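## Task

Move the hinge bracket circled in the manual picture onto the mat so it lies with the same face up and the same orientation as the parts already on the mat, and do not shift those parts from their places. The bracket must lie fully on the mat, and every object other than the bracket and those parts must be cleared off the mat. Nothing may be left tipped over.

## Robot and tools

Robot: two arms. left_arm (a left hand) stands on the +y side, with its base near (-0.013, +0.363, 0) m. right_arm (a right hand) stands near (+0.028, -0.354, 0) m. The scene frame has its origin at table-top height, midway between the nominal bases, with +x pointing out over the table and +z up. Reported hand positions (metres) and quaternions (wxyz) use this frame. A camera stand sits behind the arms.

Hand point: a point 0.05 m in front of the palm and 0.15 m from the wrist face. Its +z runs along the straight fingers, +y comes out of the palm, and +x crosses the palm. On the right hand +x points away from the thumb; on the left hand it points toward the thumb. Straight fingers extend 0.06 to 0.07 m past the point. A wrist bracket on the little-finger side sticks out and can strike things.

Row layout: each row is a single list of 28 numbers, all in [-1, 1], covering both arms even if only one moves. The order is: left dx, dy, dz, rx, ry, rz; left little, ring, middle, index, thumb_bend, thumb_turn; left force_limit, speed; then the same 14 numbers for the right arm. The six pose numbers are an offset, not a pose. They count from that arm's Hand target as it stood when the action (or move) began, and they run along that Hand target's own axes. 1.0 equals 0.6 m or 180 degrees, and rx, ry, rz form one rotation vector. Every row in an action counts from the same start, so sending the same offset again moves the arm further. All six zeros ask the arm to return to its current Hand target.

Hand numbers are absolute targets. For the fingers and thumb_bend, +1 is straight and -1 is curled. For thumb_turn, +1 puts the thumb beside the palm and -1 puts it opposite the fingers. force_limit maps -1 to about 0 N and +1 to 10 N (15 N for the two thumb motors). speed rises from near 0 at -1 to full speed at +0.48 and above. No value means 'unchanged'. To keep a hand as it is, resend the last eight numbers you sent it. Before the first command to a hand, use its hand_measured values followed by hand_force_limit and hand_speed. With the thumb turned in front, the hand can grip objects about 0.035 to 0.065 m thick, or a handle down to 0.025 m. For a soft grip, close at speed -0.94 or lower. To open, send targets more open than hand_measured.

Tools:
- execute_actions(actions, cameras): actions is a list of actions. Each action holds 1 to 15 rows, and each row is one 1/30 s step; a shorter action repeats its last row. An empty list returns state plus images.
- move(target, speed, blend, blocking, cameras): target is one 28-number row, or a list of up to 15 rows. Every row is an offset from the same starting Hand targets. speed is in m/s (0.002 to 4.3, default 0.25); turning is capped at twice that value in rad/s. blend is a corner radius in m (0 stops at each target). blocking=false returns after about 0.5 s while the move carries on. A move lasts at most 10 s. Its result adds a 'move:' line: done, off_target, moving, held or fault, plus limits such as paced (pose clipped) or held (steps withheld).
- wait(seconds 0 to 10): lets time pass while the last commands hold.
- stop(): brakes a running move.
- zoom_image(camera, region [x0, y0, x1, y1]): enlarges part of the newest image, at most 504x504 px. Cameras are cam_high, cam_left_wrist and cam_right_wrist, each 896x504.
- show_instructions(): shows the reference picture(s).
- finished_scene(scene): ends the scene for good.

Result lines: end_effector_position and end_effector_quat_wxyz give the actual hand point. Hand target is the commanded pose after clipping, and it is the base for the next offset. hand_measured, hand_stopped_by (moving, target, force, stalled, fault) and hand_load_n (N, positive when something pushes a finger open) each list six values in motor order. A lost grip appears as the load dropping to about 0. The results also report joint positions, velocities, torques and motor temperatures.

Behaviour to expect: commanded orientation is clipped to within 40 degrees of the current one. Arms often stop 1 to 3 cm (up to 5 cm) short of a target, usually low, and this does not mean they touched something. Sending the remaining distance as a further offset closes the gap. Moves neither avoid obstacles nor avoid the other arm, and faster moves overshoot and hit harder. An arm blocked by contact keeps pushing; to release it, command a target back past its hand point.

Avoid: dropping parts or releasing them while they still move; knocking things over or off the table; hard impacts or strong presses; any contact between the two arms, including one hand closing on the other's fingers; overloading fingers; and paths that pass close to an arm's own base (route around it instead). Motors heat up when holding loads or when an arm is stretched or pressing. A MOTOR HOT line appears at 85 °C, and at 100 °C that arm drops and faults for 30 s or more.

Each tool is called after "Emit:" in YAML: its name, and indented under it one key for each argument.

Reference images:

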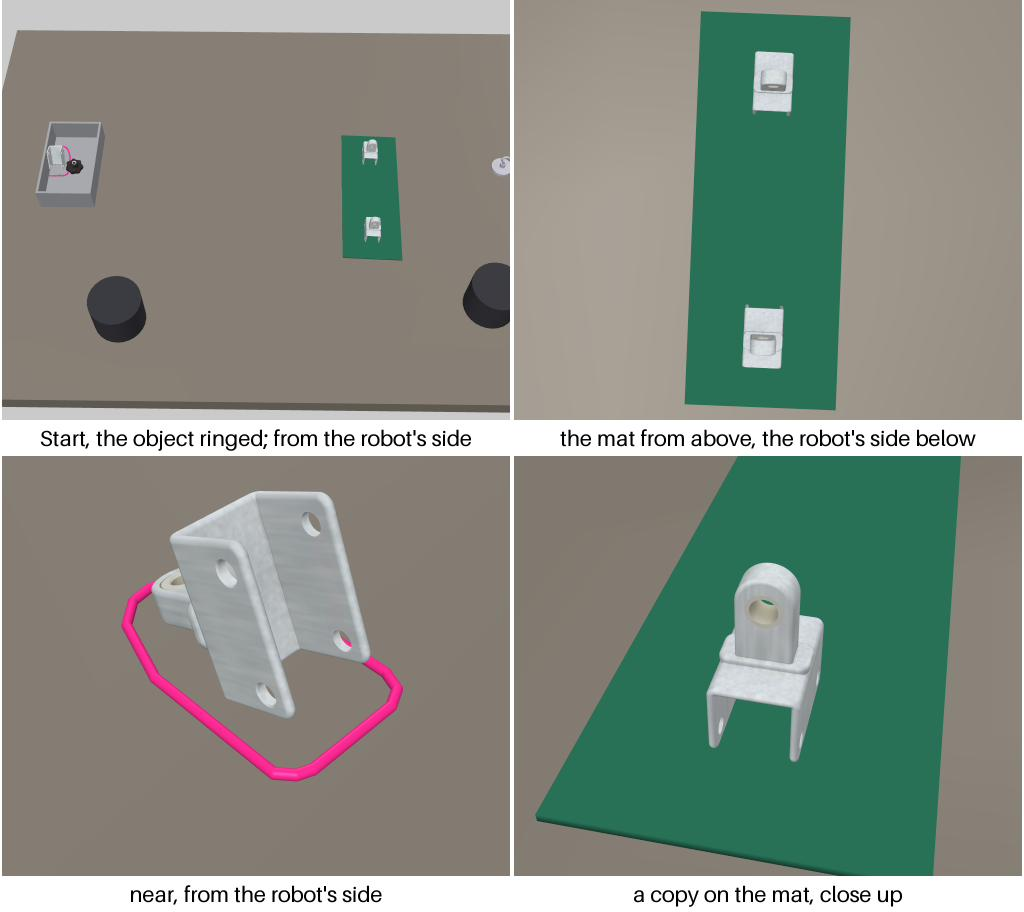

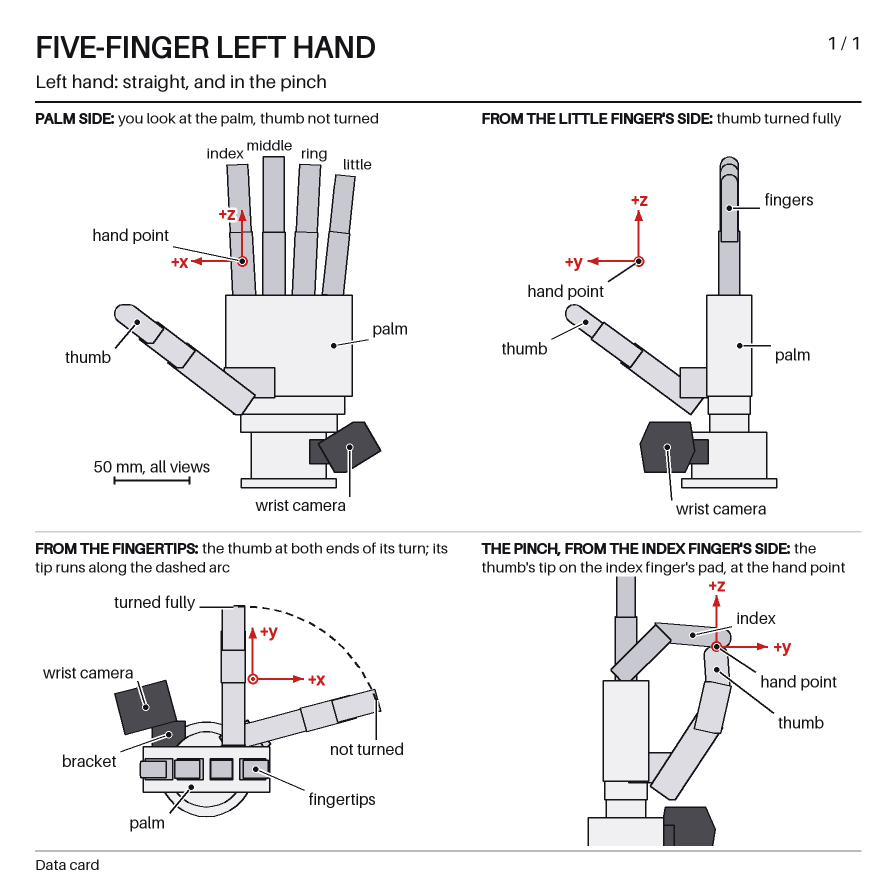

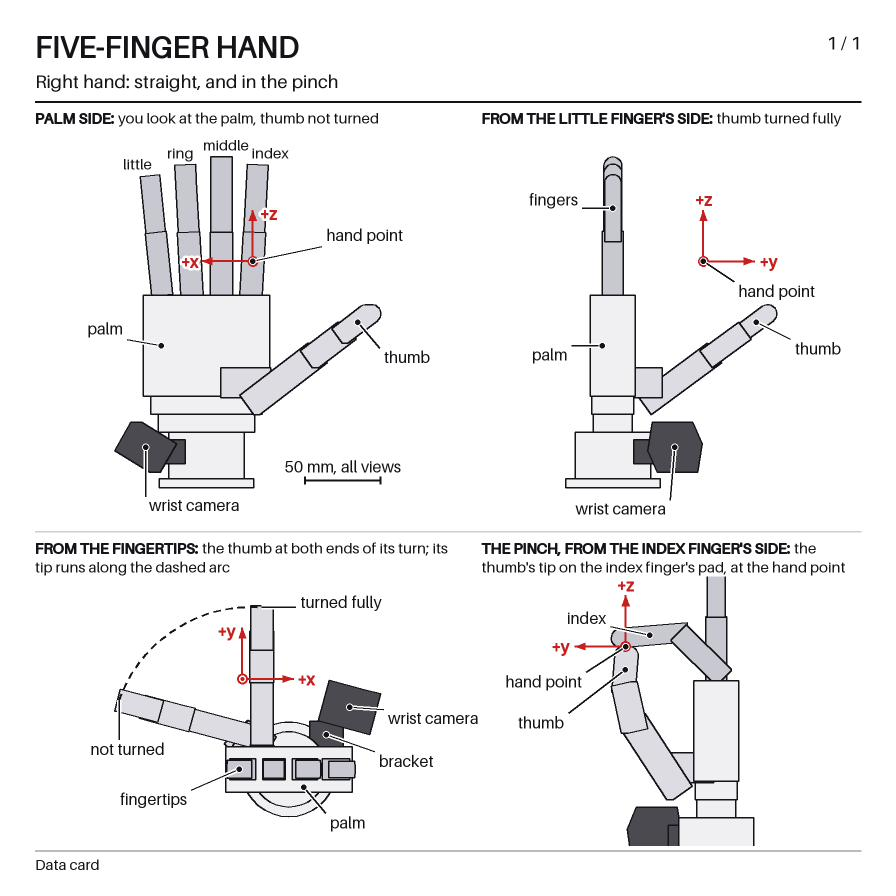

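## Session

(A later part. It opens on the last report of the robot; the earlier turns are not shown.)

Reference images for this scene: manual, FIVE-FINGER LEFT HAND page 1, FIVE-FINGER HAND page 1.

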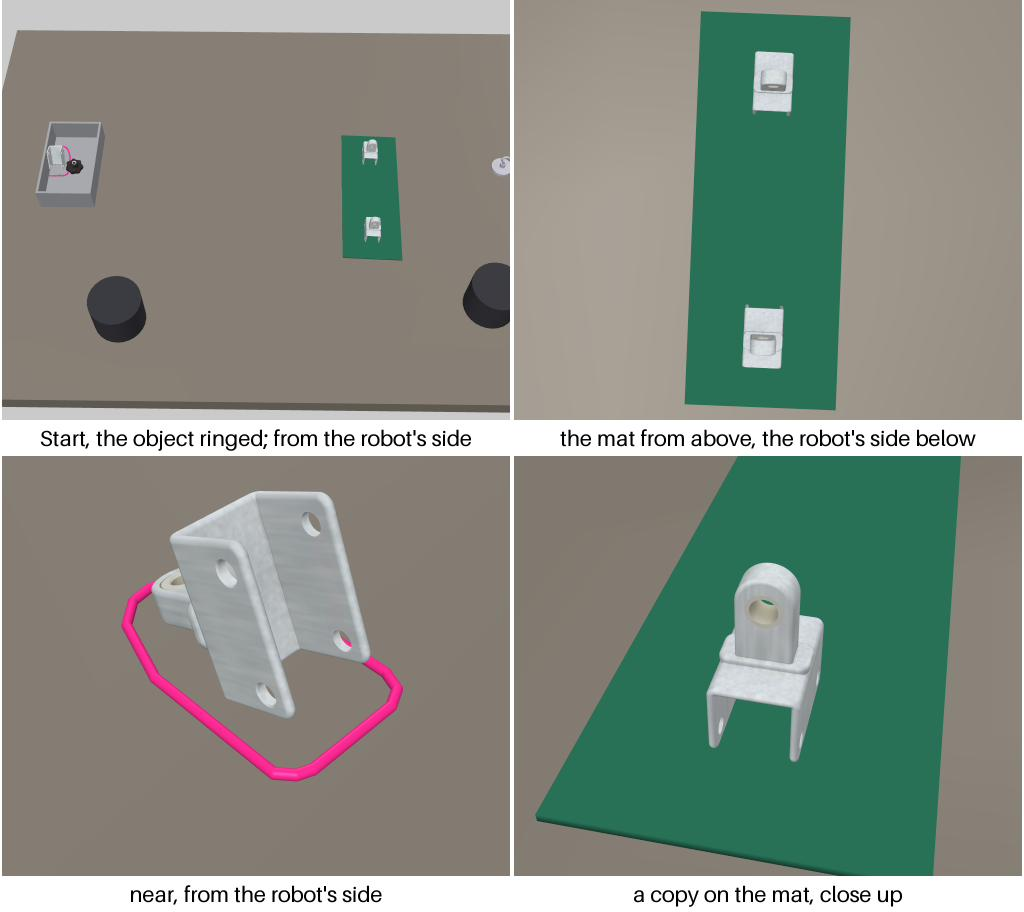

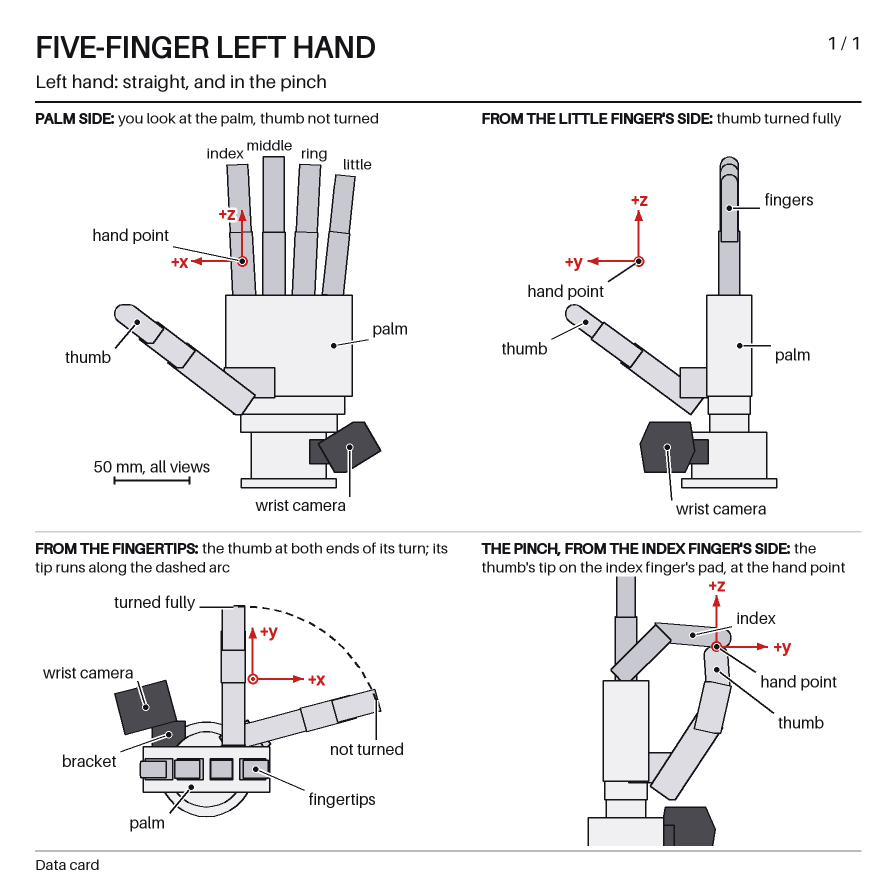

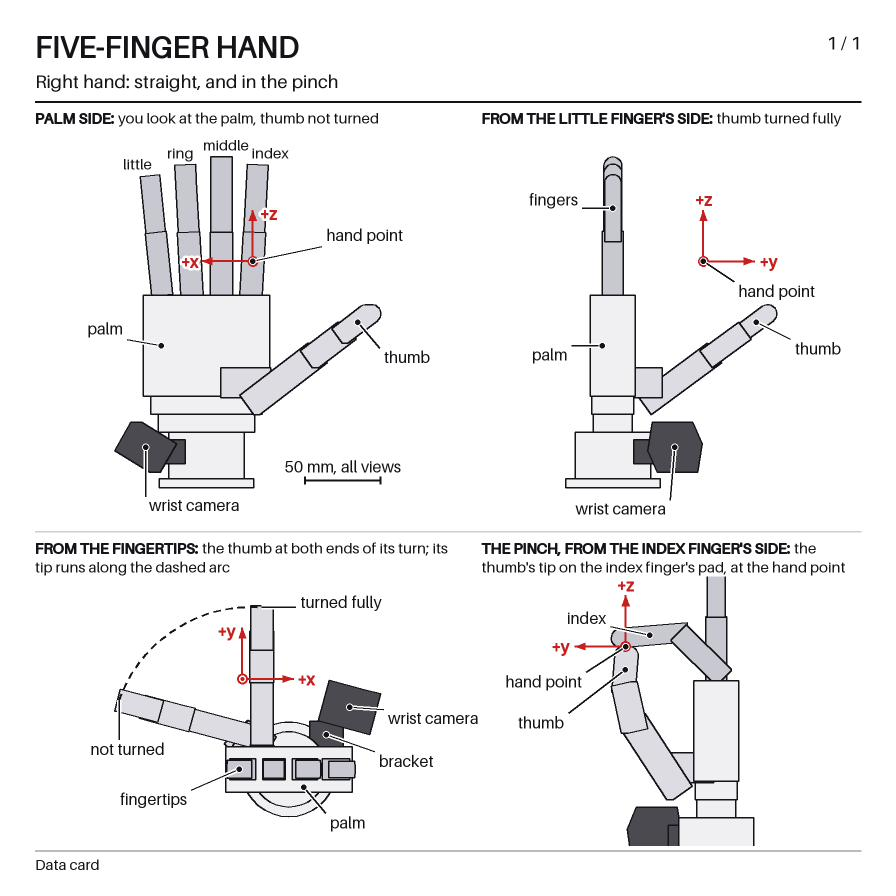

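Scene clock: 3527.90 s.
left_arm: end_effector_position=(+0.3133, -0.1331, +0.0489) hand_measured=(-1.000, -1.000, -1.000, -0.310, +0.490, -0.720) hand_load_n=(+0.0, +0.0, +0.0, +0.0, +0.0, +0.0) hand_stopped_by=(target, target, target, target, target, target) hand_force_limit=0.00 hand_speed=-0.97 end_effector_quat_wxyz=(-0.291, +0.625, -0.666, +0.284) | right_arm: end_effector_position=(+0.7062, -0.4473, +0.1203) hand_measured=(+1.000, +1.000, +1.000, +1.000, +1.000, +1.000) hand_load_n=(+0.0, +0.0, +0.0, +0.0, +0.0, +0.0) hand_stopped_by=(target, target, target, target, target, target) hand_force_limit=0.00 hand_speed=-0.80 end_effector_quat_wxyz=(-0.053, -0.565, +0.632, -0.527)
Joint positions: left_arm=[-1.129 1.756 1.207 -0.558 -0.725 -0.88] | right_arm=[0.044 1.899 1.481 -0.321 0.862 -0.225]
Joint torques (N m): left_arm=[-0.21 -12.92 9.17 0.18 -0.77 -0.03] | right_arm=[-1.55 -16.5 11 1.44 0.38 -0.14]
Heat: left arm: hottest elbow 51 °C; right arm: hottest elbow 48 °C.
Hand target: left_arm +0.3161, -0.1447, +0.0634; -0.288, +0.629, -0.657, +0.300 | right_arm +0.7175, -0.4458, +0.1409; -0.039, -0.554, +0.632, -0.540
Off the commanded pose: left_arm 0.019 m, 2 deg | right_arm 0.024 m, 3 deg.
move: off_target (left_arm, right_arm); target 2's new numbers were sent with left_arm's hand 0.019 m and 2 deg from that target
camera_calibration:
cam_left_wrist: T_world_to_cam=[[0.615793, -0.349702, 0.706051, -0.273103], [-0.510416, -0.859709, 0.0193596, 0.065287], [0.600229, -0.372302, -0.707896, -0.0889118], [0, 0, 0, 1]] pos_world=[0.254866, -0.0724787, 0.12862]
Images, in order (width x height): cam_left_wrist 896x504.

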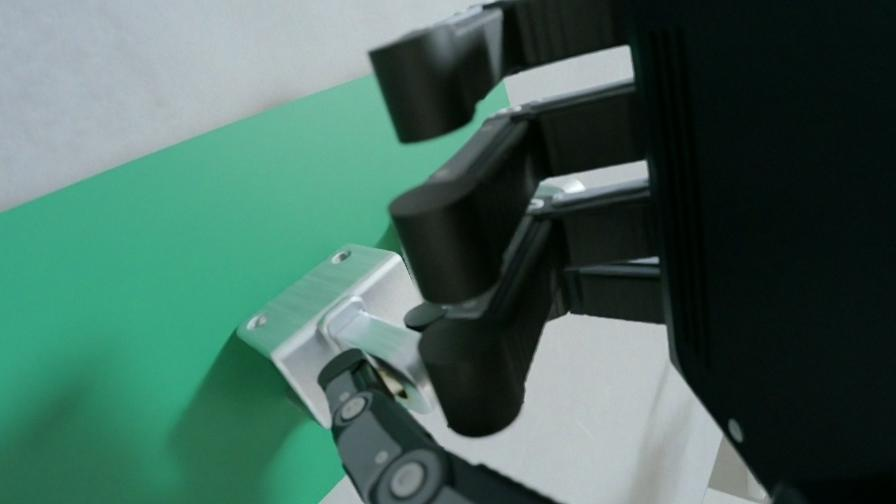

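Emit:
move:
  target:
    - [0,0,0,0,0,0,-1,-1,-1,-0.24,0.56,-0.72,-0.6,-0.95,0,0,0,0,0,0,1,1,1,1,1,1,0.0,-0.8]
  speed: 0.03
  cameras: ["cam_left_wrist"]

Emit:
zoom_image:
  camera: "cam_left_wrist"
  region: [200, 240, 460, 430]

Scene clock: 3543.13 s.
left_arm: end_effector_position=(+0.3136, -0.1329, +0.0490) hand_measured=(-1.000, -1.000, -1.000, -0.240, +0.560, -0.720) hand_load_n=(+0.0, +0.0, +0.0, +0.0, +0.0, +0.0) hand_stopped_by=(target, target, target, target, target, target) hand_force_limit=-0.60 hand_speed=-0.95 end_effector_quat_wxyz=(-0.292, +0.625, -0.666, +0.284) | right_arm: end_effector_position=(+0.7062, -0.4473, +0.1203) hand_measured=(+1.000, +1.000, +1.000, +1.000, +1.000, +1.000) hand_load_n=(+0.0, +0.0, +0.0, +0.0, +0.0, -0.5) hand_stopped_by=(target, target, target, target, target, target) hand_force_limit=0.00 hand_speed=-0.80 end_effector_quat_wxyz=(-0.053, -0.565, +0.632, -0.527)
Joint positions: left_arm=[-1.129 1.756 1.207 -0.558 -0.727 -0.88] | right_arm=[0.044 1.899 1.481 -0.321 0.862 -0.225]
Joint torques (N m): left_arm=[-0.32 -13.33 9.24 0.16 -0.74 -0.06] | right_arm=[-1.44 -16.38 10.99 1.44 0.39 -0.14]
Heat: left arm: hottest elbow 50 °C; right arm: hottest elbow 48 °C.
Hand target: left_arm +0.3161, -0.1447, +0.0634; -0.288, +0.629, -0.657, +0.300 | right_arm +0.7175, -0.4458, +0.1409; -0.039, -0.554, +0.632, -0.540
Off the commanded pose: left_arm 0.019 m, 2 deg | right_arm 0.024 m, 3 deg.
move: off_target (left_arm, right_arm)
camera_calibration:
cam_left_wrist: T_world_to_cam=[[0.615092, -0.349654, 0.706685, -0.273099], [-0.509843, -0.860075, 0.0182141, 0.0653962], [0.601433, -0.371501, -0.707294, -0.0891904], [0, 0, 0, 1]] pos_world=[0.254965, -0.0723791, 0.12872]
Images, in order (width x height): cam_left_wrist 896x504.

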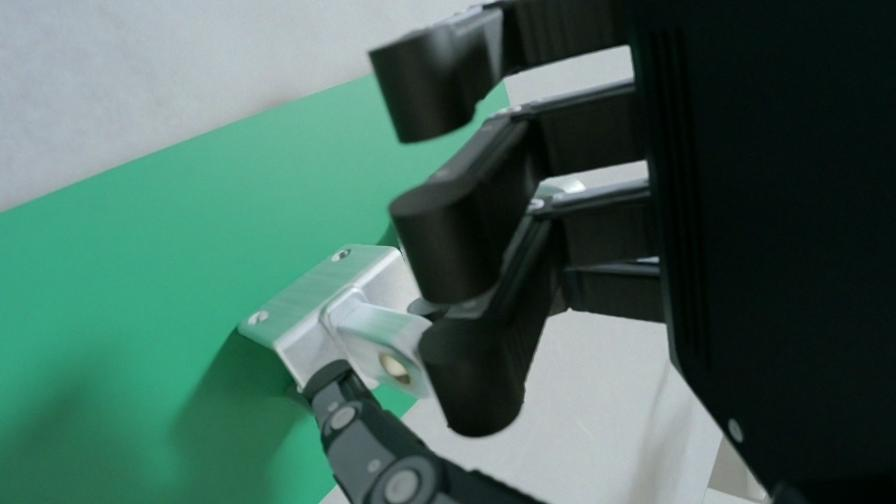

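Scaled by 1.938 from the camera's 896x504 image, which has a finer 1280x720 frame.

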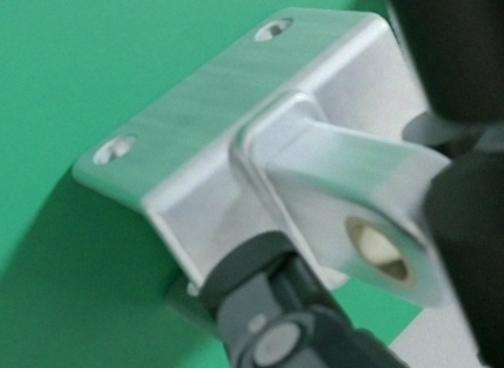

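Emit:
move:
  target:
    - [-0.0002,-0.0285,-0.0180,0,0,0,-1,-1,-1,-0.24,0.56,-0.72,-0.6,-0.95,0,0,0,0,0,0,1,1,1,1,1,1,0.0,-0.8]
  speed: 0.03
  cameras: ["cam_left_wrist"]

Scene clock: 3551.30 s.
left_arm: end_effector_position=(+0.3105, -0.1266, +0.0461) hand_measured=(-1.000, -1.000, -1.000, -0.240, +0.560, -0.720) hand_load_n=(+0.0, +0.5, +0.0, +0.5, +0.0, +0.0) hand_stopped_by=(target, target, target, target, target, target) hand_force_limit=-0.60 hand_speed=-0.95 end_effector_quat_wxyz=(-0.295, +0.625, -0.669, +0.271) | right_arm: end_effector_position=(+0.7062, -0.4473, +0.1203) hand_measured=(+1.000, +1.000, +1.000, +1.000, +1.000, +1.000) hand_load_n=(+0.0, +0.0, +0.0, +0.0, +0.5, +0.0) hand_stopped_by=(target, target, target, target, target, target) hand_force_limit=0.00 hand_speed=-0.80 end_effector_quat_wxyz=(-0.053, -0.565, +0.632, -0.527)
Joint positions: left_arm=[-1.129 1.756 1.207 -0.589 -0.727 -0.888] | right_arm=[0.044 1.899 1.481 -0.321 0.862 -0.225]
Joint torques (N m): left_arm=[-0.15 -15.27 11.17 -0.28 -0.65 0.05] | right_arm=[-1.49 -16.26 10.97 1.44 0.38 -0.13]
Heat: left arm: hottest elbow 49 °C; right arm: hottest elbow 48 °C.
Hand target: left_arm +0.3192, -0.1447, +0.0834; -0.288, +0.629, -0.657, +0.300 | right_arm +0.7175, -0.4458, +0.1409; -0.039, -0.554, +0.632, -0.540
Off the commanded pose: left_arm 0.042 m, 4 deg | right_arm 0.024 m, 3 deg.
move: off_target (left_arm, right_arm)
camera_calibration:
cam_left_wrist: T_world_to_cam=[[0.626269, -0.361843, 0.690548, -0.271119], [-0.505259, -0.862947, 0.00604795, 0.067996], [0.593718, -0.352693, -0.723261, -0.08156], [0, 0, 0, 1]] pos_world=[0.252572, -0.0681912, 0.12782]
Images, in order (width x height): cam_left_wrist 896x504.

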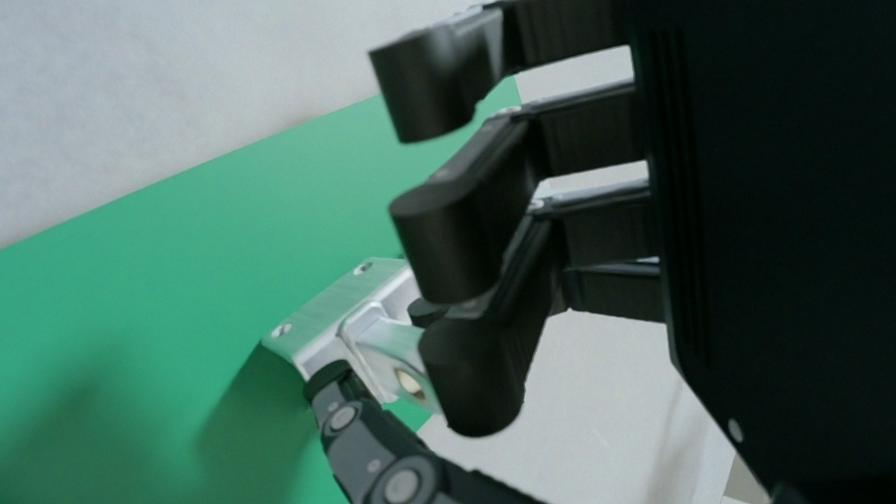

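Emit:
move:
  target:
    - [-0.0002,-0.0285,-0.0180,0,0,0,-1,-1,-1,-0.24,0.56,-0.72,-0.6,-0.95,0,0,0,0,0,0,1,1,1,1,1,1,0.0,-0.8]
  speed: 0.03
  cameras: ["cam_left_wrist"]

Scene clock: 3557.97 s.
left_arm: end_effector_position=(+0.3109, -0.1255, +0.0618) hand_measured=(-1.000, -1.000, -1.000, -0.240, +0.560, -0.720) hand_load_n=(+0.0, +0.0, +0.0, +0.0, +0.0, +0.0) hand_stopped_by=(target, target, target, target, target, target) hand_force_limit=-0.60 hand_speed=-0.95 end_effector_quat_wxyz=(-0.296, +0.625, -0.670, +0.269) | right_arm: end_effector_position=(+0.7062, -0.4473, +0.1203) hand_measured=(+1.000, +1.000, +1.000, +1.000, +1.000, +1.000) hand_load_n=(+0.0, +0.0, +0.0, +0.0, +0.0, +0.0) hand_stopped_by=(target, target, target, target, target, target) hand_force_limit=0.00 hand_speed=-0.80 end_effector_quat_wxyz=(-0.053, -0.565, +0.632, -0.527)
Joint positions: left_arm=[-1.127 1.736 1.229 -0.637 -0.727 -0.888] | right_arm=[0.044 1.899 1.481 -0.321 0.862 -0.225]
Joint torques (N m): left_arm=[0.38 -14.74 11.93 -0.25 -0.54 0.11] | right_arm=[-1.49 -16.38 10.99 1.42 0.38 -0.14]
Heat: left arm: hottest elbow 50 °C; right arm: hottest elbow 48 °C.
Hand target: left_arm +0.3222, -0.1447, +0.1034; -0.288, +0.629, -0.657, +0.300 | right_arm +0.7175, -0.4458, +0.1409; -0.039, -0.554, +0.632, -0.540
Off the commanded pose: left_arm 0.047 m, 4 deg | right_arm 0.024 m, 3 deg.
move: off_target (left_arm, right_arm)
camera_calibration:
cam_left_wrist: T_world_to_cam=[[0.628667, -0.364649, 0.686883, -0.282735], [-0.503875, -0.863773, 0.00261447, 0.0688055], [0.592358, -0.347747, -0.726763, -0.068807], [0, 0, 0, 1]] pos_world=[0.253174, -0.0675943, 0.14402]
Images, in order (width x height): cam_left_wrist 896x504.

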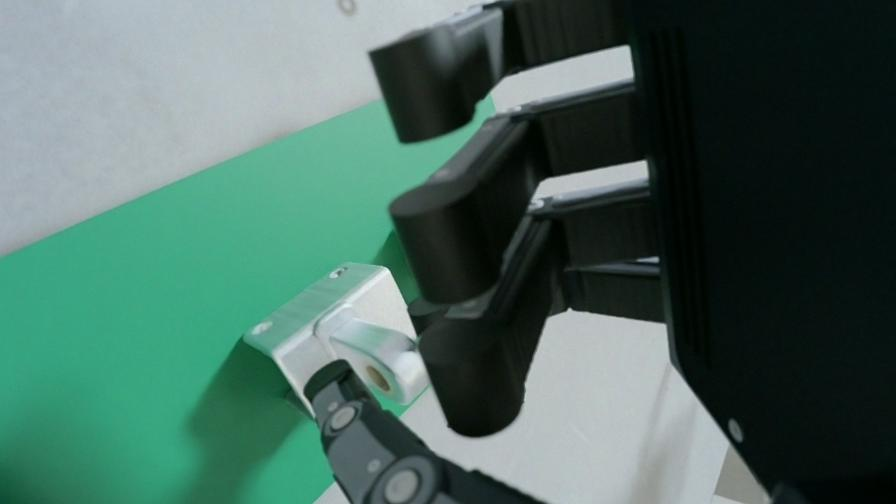

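Emit:
move:
  target:
    - [-0.0004,-0.0663,-0.0509,0,0,0,-1,-1,-1,-0.24,0.56,-0.72,-0.6,-0.95,0,0,0,0,0,0,1,1,1,1,1,1,0.0,-0.8]
  speed: 0.05
  cameras: ["cam_left_wrist"]

Scene clock: 3565.30 s.
left_arm: end_effector_position=(+0.3133, -0.1305, +0.1119) hand_measured=(-1.000, -1.000, -1.000, -0.240, +0.560, -0.720) hand_load_n=(+0.0, +0.0, +0.0, +0.0, +0.0, +0.0) hand_stopped_by=(target, target, target, target, target, target) hand_force_limit=-0.60 hand_speed=-0.95 end_effector_quat_wxyz=(-0.295, +0.626, -0.669, +0.271) | right_arm: end_effector_position=(+0.7062, -0.4473, +0.1203) hand_measured=(+1.000, +1.000, +1.000, +1.000, +1.000, +1.000) hand_load_n=(+0.0, +0.0, +0.0, +0.0, +0.0, +0.0) hand_stopped_by=(target, target, target, target, target, target) hand_force_limit=0.00 hand_speed=-0.80 end_effector_quat_wxyz=(-0.053, -0.565, +0.632, -0.527)
Joint positions: left_arm=[-1.127 1.69 1.31 -0.758 -0.727 -0.888] | right_arm=[0.044 1.899 1.481 -0.321 0.862 -0.225]
Joint torques (N m): left_arm=[0.32 -14.56 12.57 -0.21 -0.41 0.14] | right_arm=[-1.49 -16.44 10.97 1.43 0.39 -0.14]
Heat: left arm: hottest elbow 50 °C; right arm: hottest elbow 48 °C.
Hand target: left_arm +0.3252, -0.1446, +0.1534; -0.288, +0.629, -0.657, +0.300 | right_arm +0.7175, -0.4458, +0.1409; -0.039, -0.554, +0.632, -0.540
Off the commanded pose: left_arm 0.045 m, 4 deg | right_arm 0.024 m, 3 deg.
move: off_target (left_arm, right_arm)
camera_calibration:
cam_left_wrist: T_world_to_cam=[[0.626804, -0.360877, 0.690568, -0.319793], [-0.50393, -0.863724, 0.00603448, 0.0652544], [0.594282, -0.35178, -0.723242, -0.0370897], [0, 0, 0, 1]] pos_world=[0.255373, -0.0720914, 0.19362]
Images, in order (width x height): cam_left_wrist 896x504.

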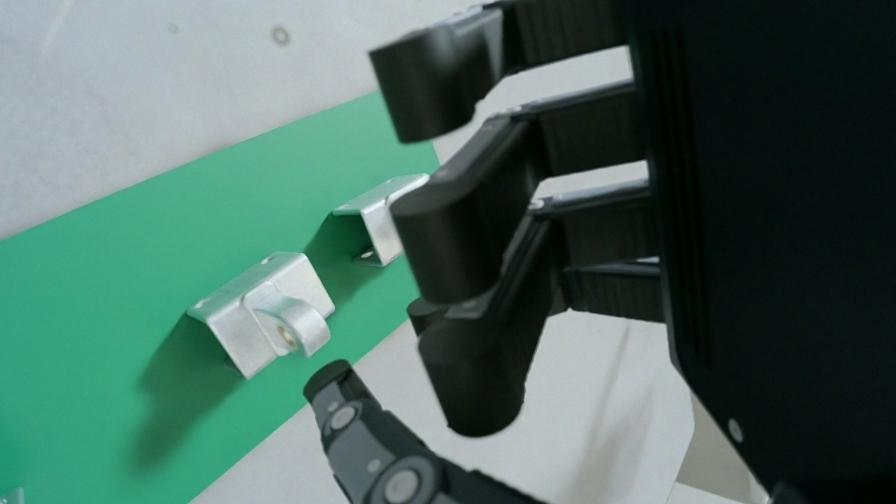

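Emit:
move:
  target:
    - [-0.333,-0.0661,-0.0761,0,0,0,-1,-1,-1,-0.24,0.56,-0.72,-0.6,-0.95,0,0,0,0,0,0,1,1,1,1,1,1,0.0,-0.8]
  speed: 0.15
  cameras: ["cam_high"]

Emit:
zoom_image:
  camera: "cam_high"
  region: [350, 85, 450, 225]

Scene clock: 3577.27 s.
left_arm: end_effector_position=(+0.3214, +0.0587, +0.1981) hand_measured=(-1.000, -1.000, -1.000, -0.240, +0.560, -0.720) hand_load_n=(+0.0, +0.0, +0.0, +0.0, +0.0, +0.0) hand_stopped_by=(target, target, target, target, target, target) hand_force_limit=-0.60 hand_speed=-0.95 end_effector_quat_wxyz=(-0.287, +0.634, -0.661, +0.282) | right_arm: end_effector_position=(+0.7062, -0.4473, +0.1203) hand_measured=(+1.000, +1.000, +1.000, +1.000, +1.000, +1.000) hand_load_n=(+0.0, +0.0, +0.0, +0.0, +0.0, +0.0) hand_stopped_by=(target, target, target, target, target, target) hand_force_limit=0.00 hand_speed=-0.80 end_effector_quat_wxyz=(-0.053, -0.565, +0.632, -0.527)
Joint positions: left_arm=[-0.871 1.184 0.994 -0.759 -0.587 -0.628] | right_arm=[0.044 1.899 1.481 -0.321 0.862 -0.225]
Joint torques (N m): left_arm=[0.5 -7.53 9.83 1.16 -0.35 0.17] | right_arm=[-1.49 -16.38 10.96 1.43 0.39 -0.14]
Heat: left arm: hottest elbow 52 °C; right arm: hottest elbow 48 °C.
Hand target: left_arm +0.3252, +0.0553, +0.2134; -0.288, +0.629, -0.657, +0.300 | right_arm +0.7175, -0.4458, +0.1409; -0.039, -0.554, +0.632, -0.540
Off the commanded pose: left_arm 0.016 m, 2 deg | right_arm 0.024 m, 3 deg.
move: off_target (left_arm, right_arm)
Images, in order (width x height): cam_high 896x504.

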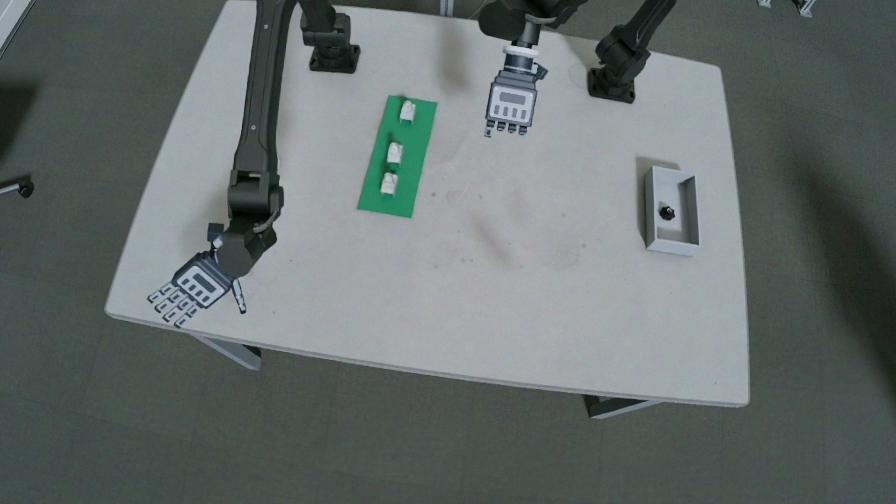

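Scaled by 3.600 from the camera's 896x504 image, which has a finer 1280x720 frame.

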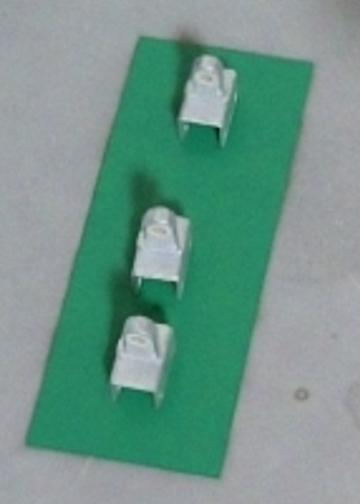

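Emit:
finished_scene:
  scene: 2

The scene is finished: the task was done.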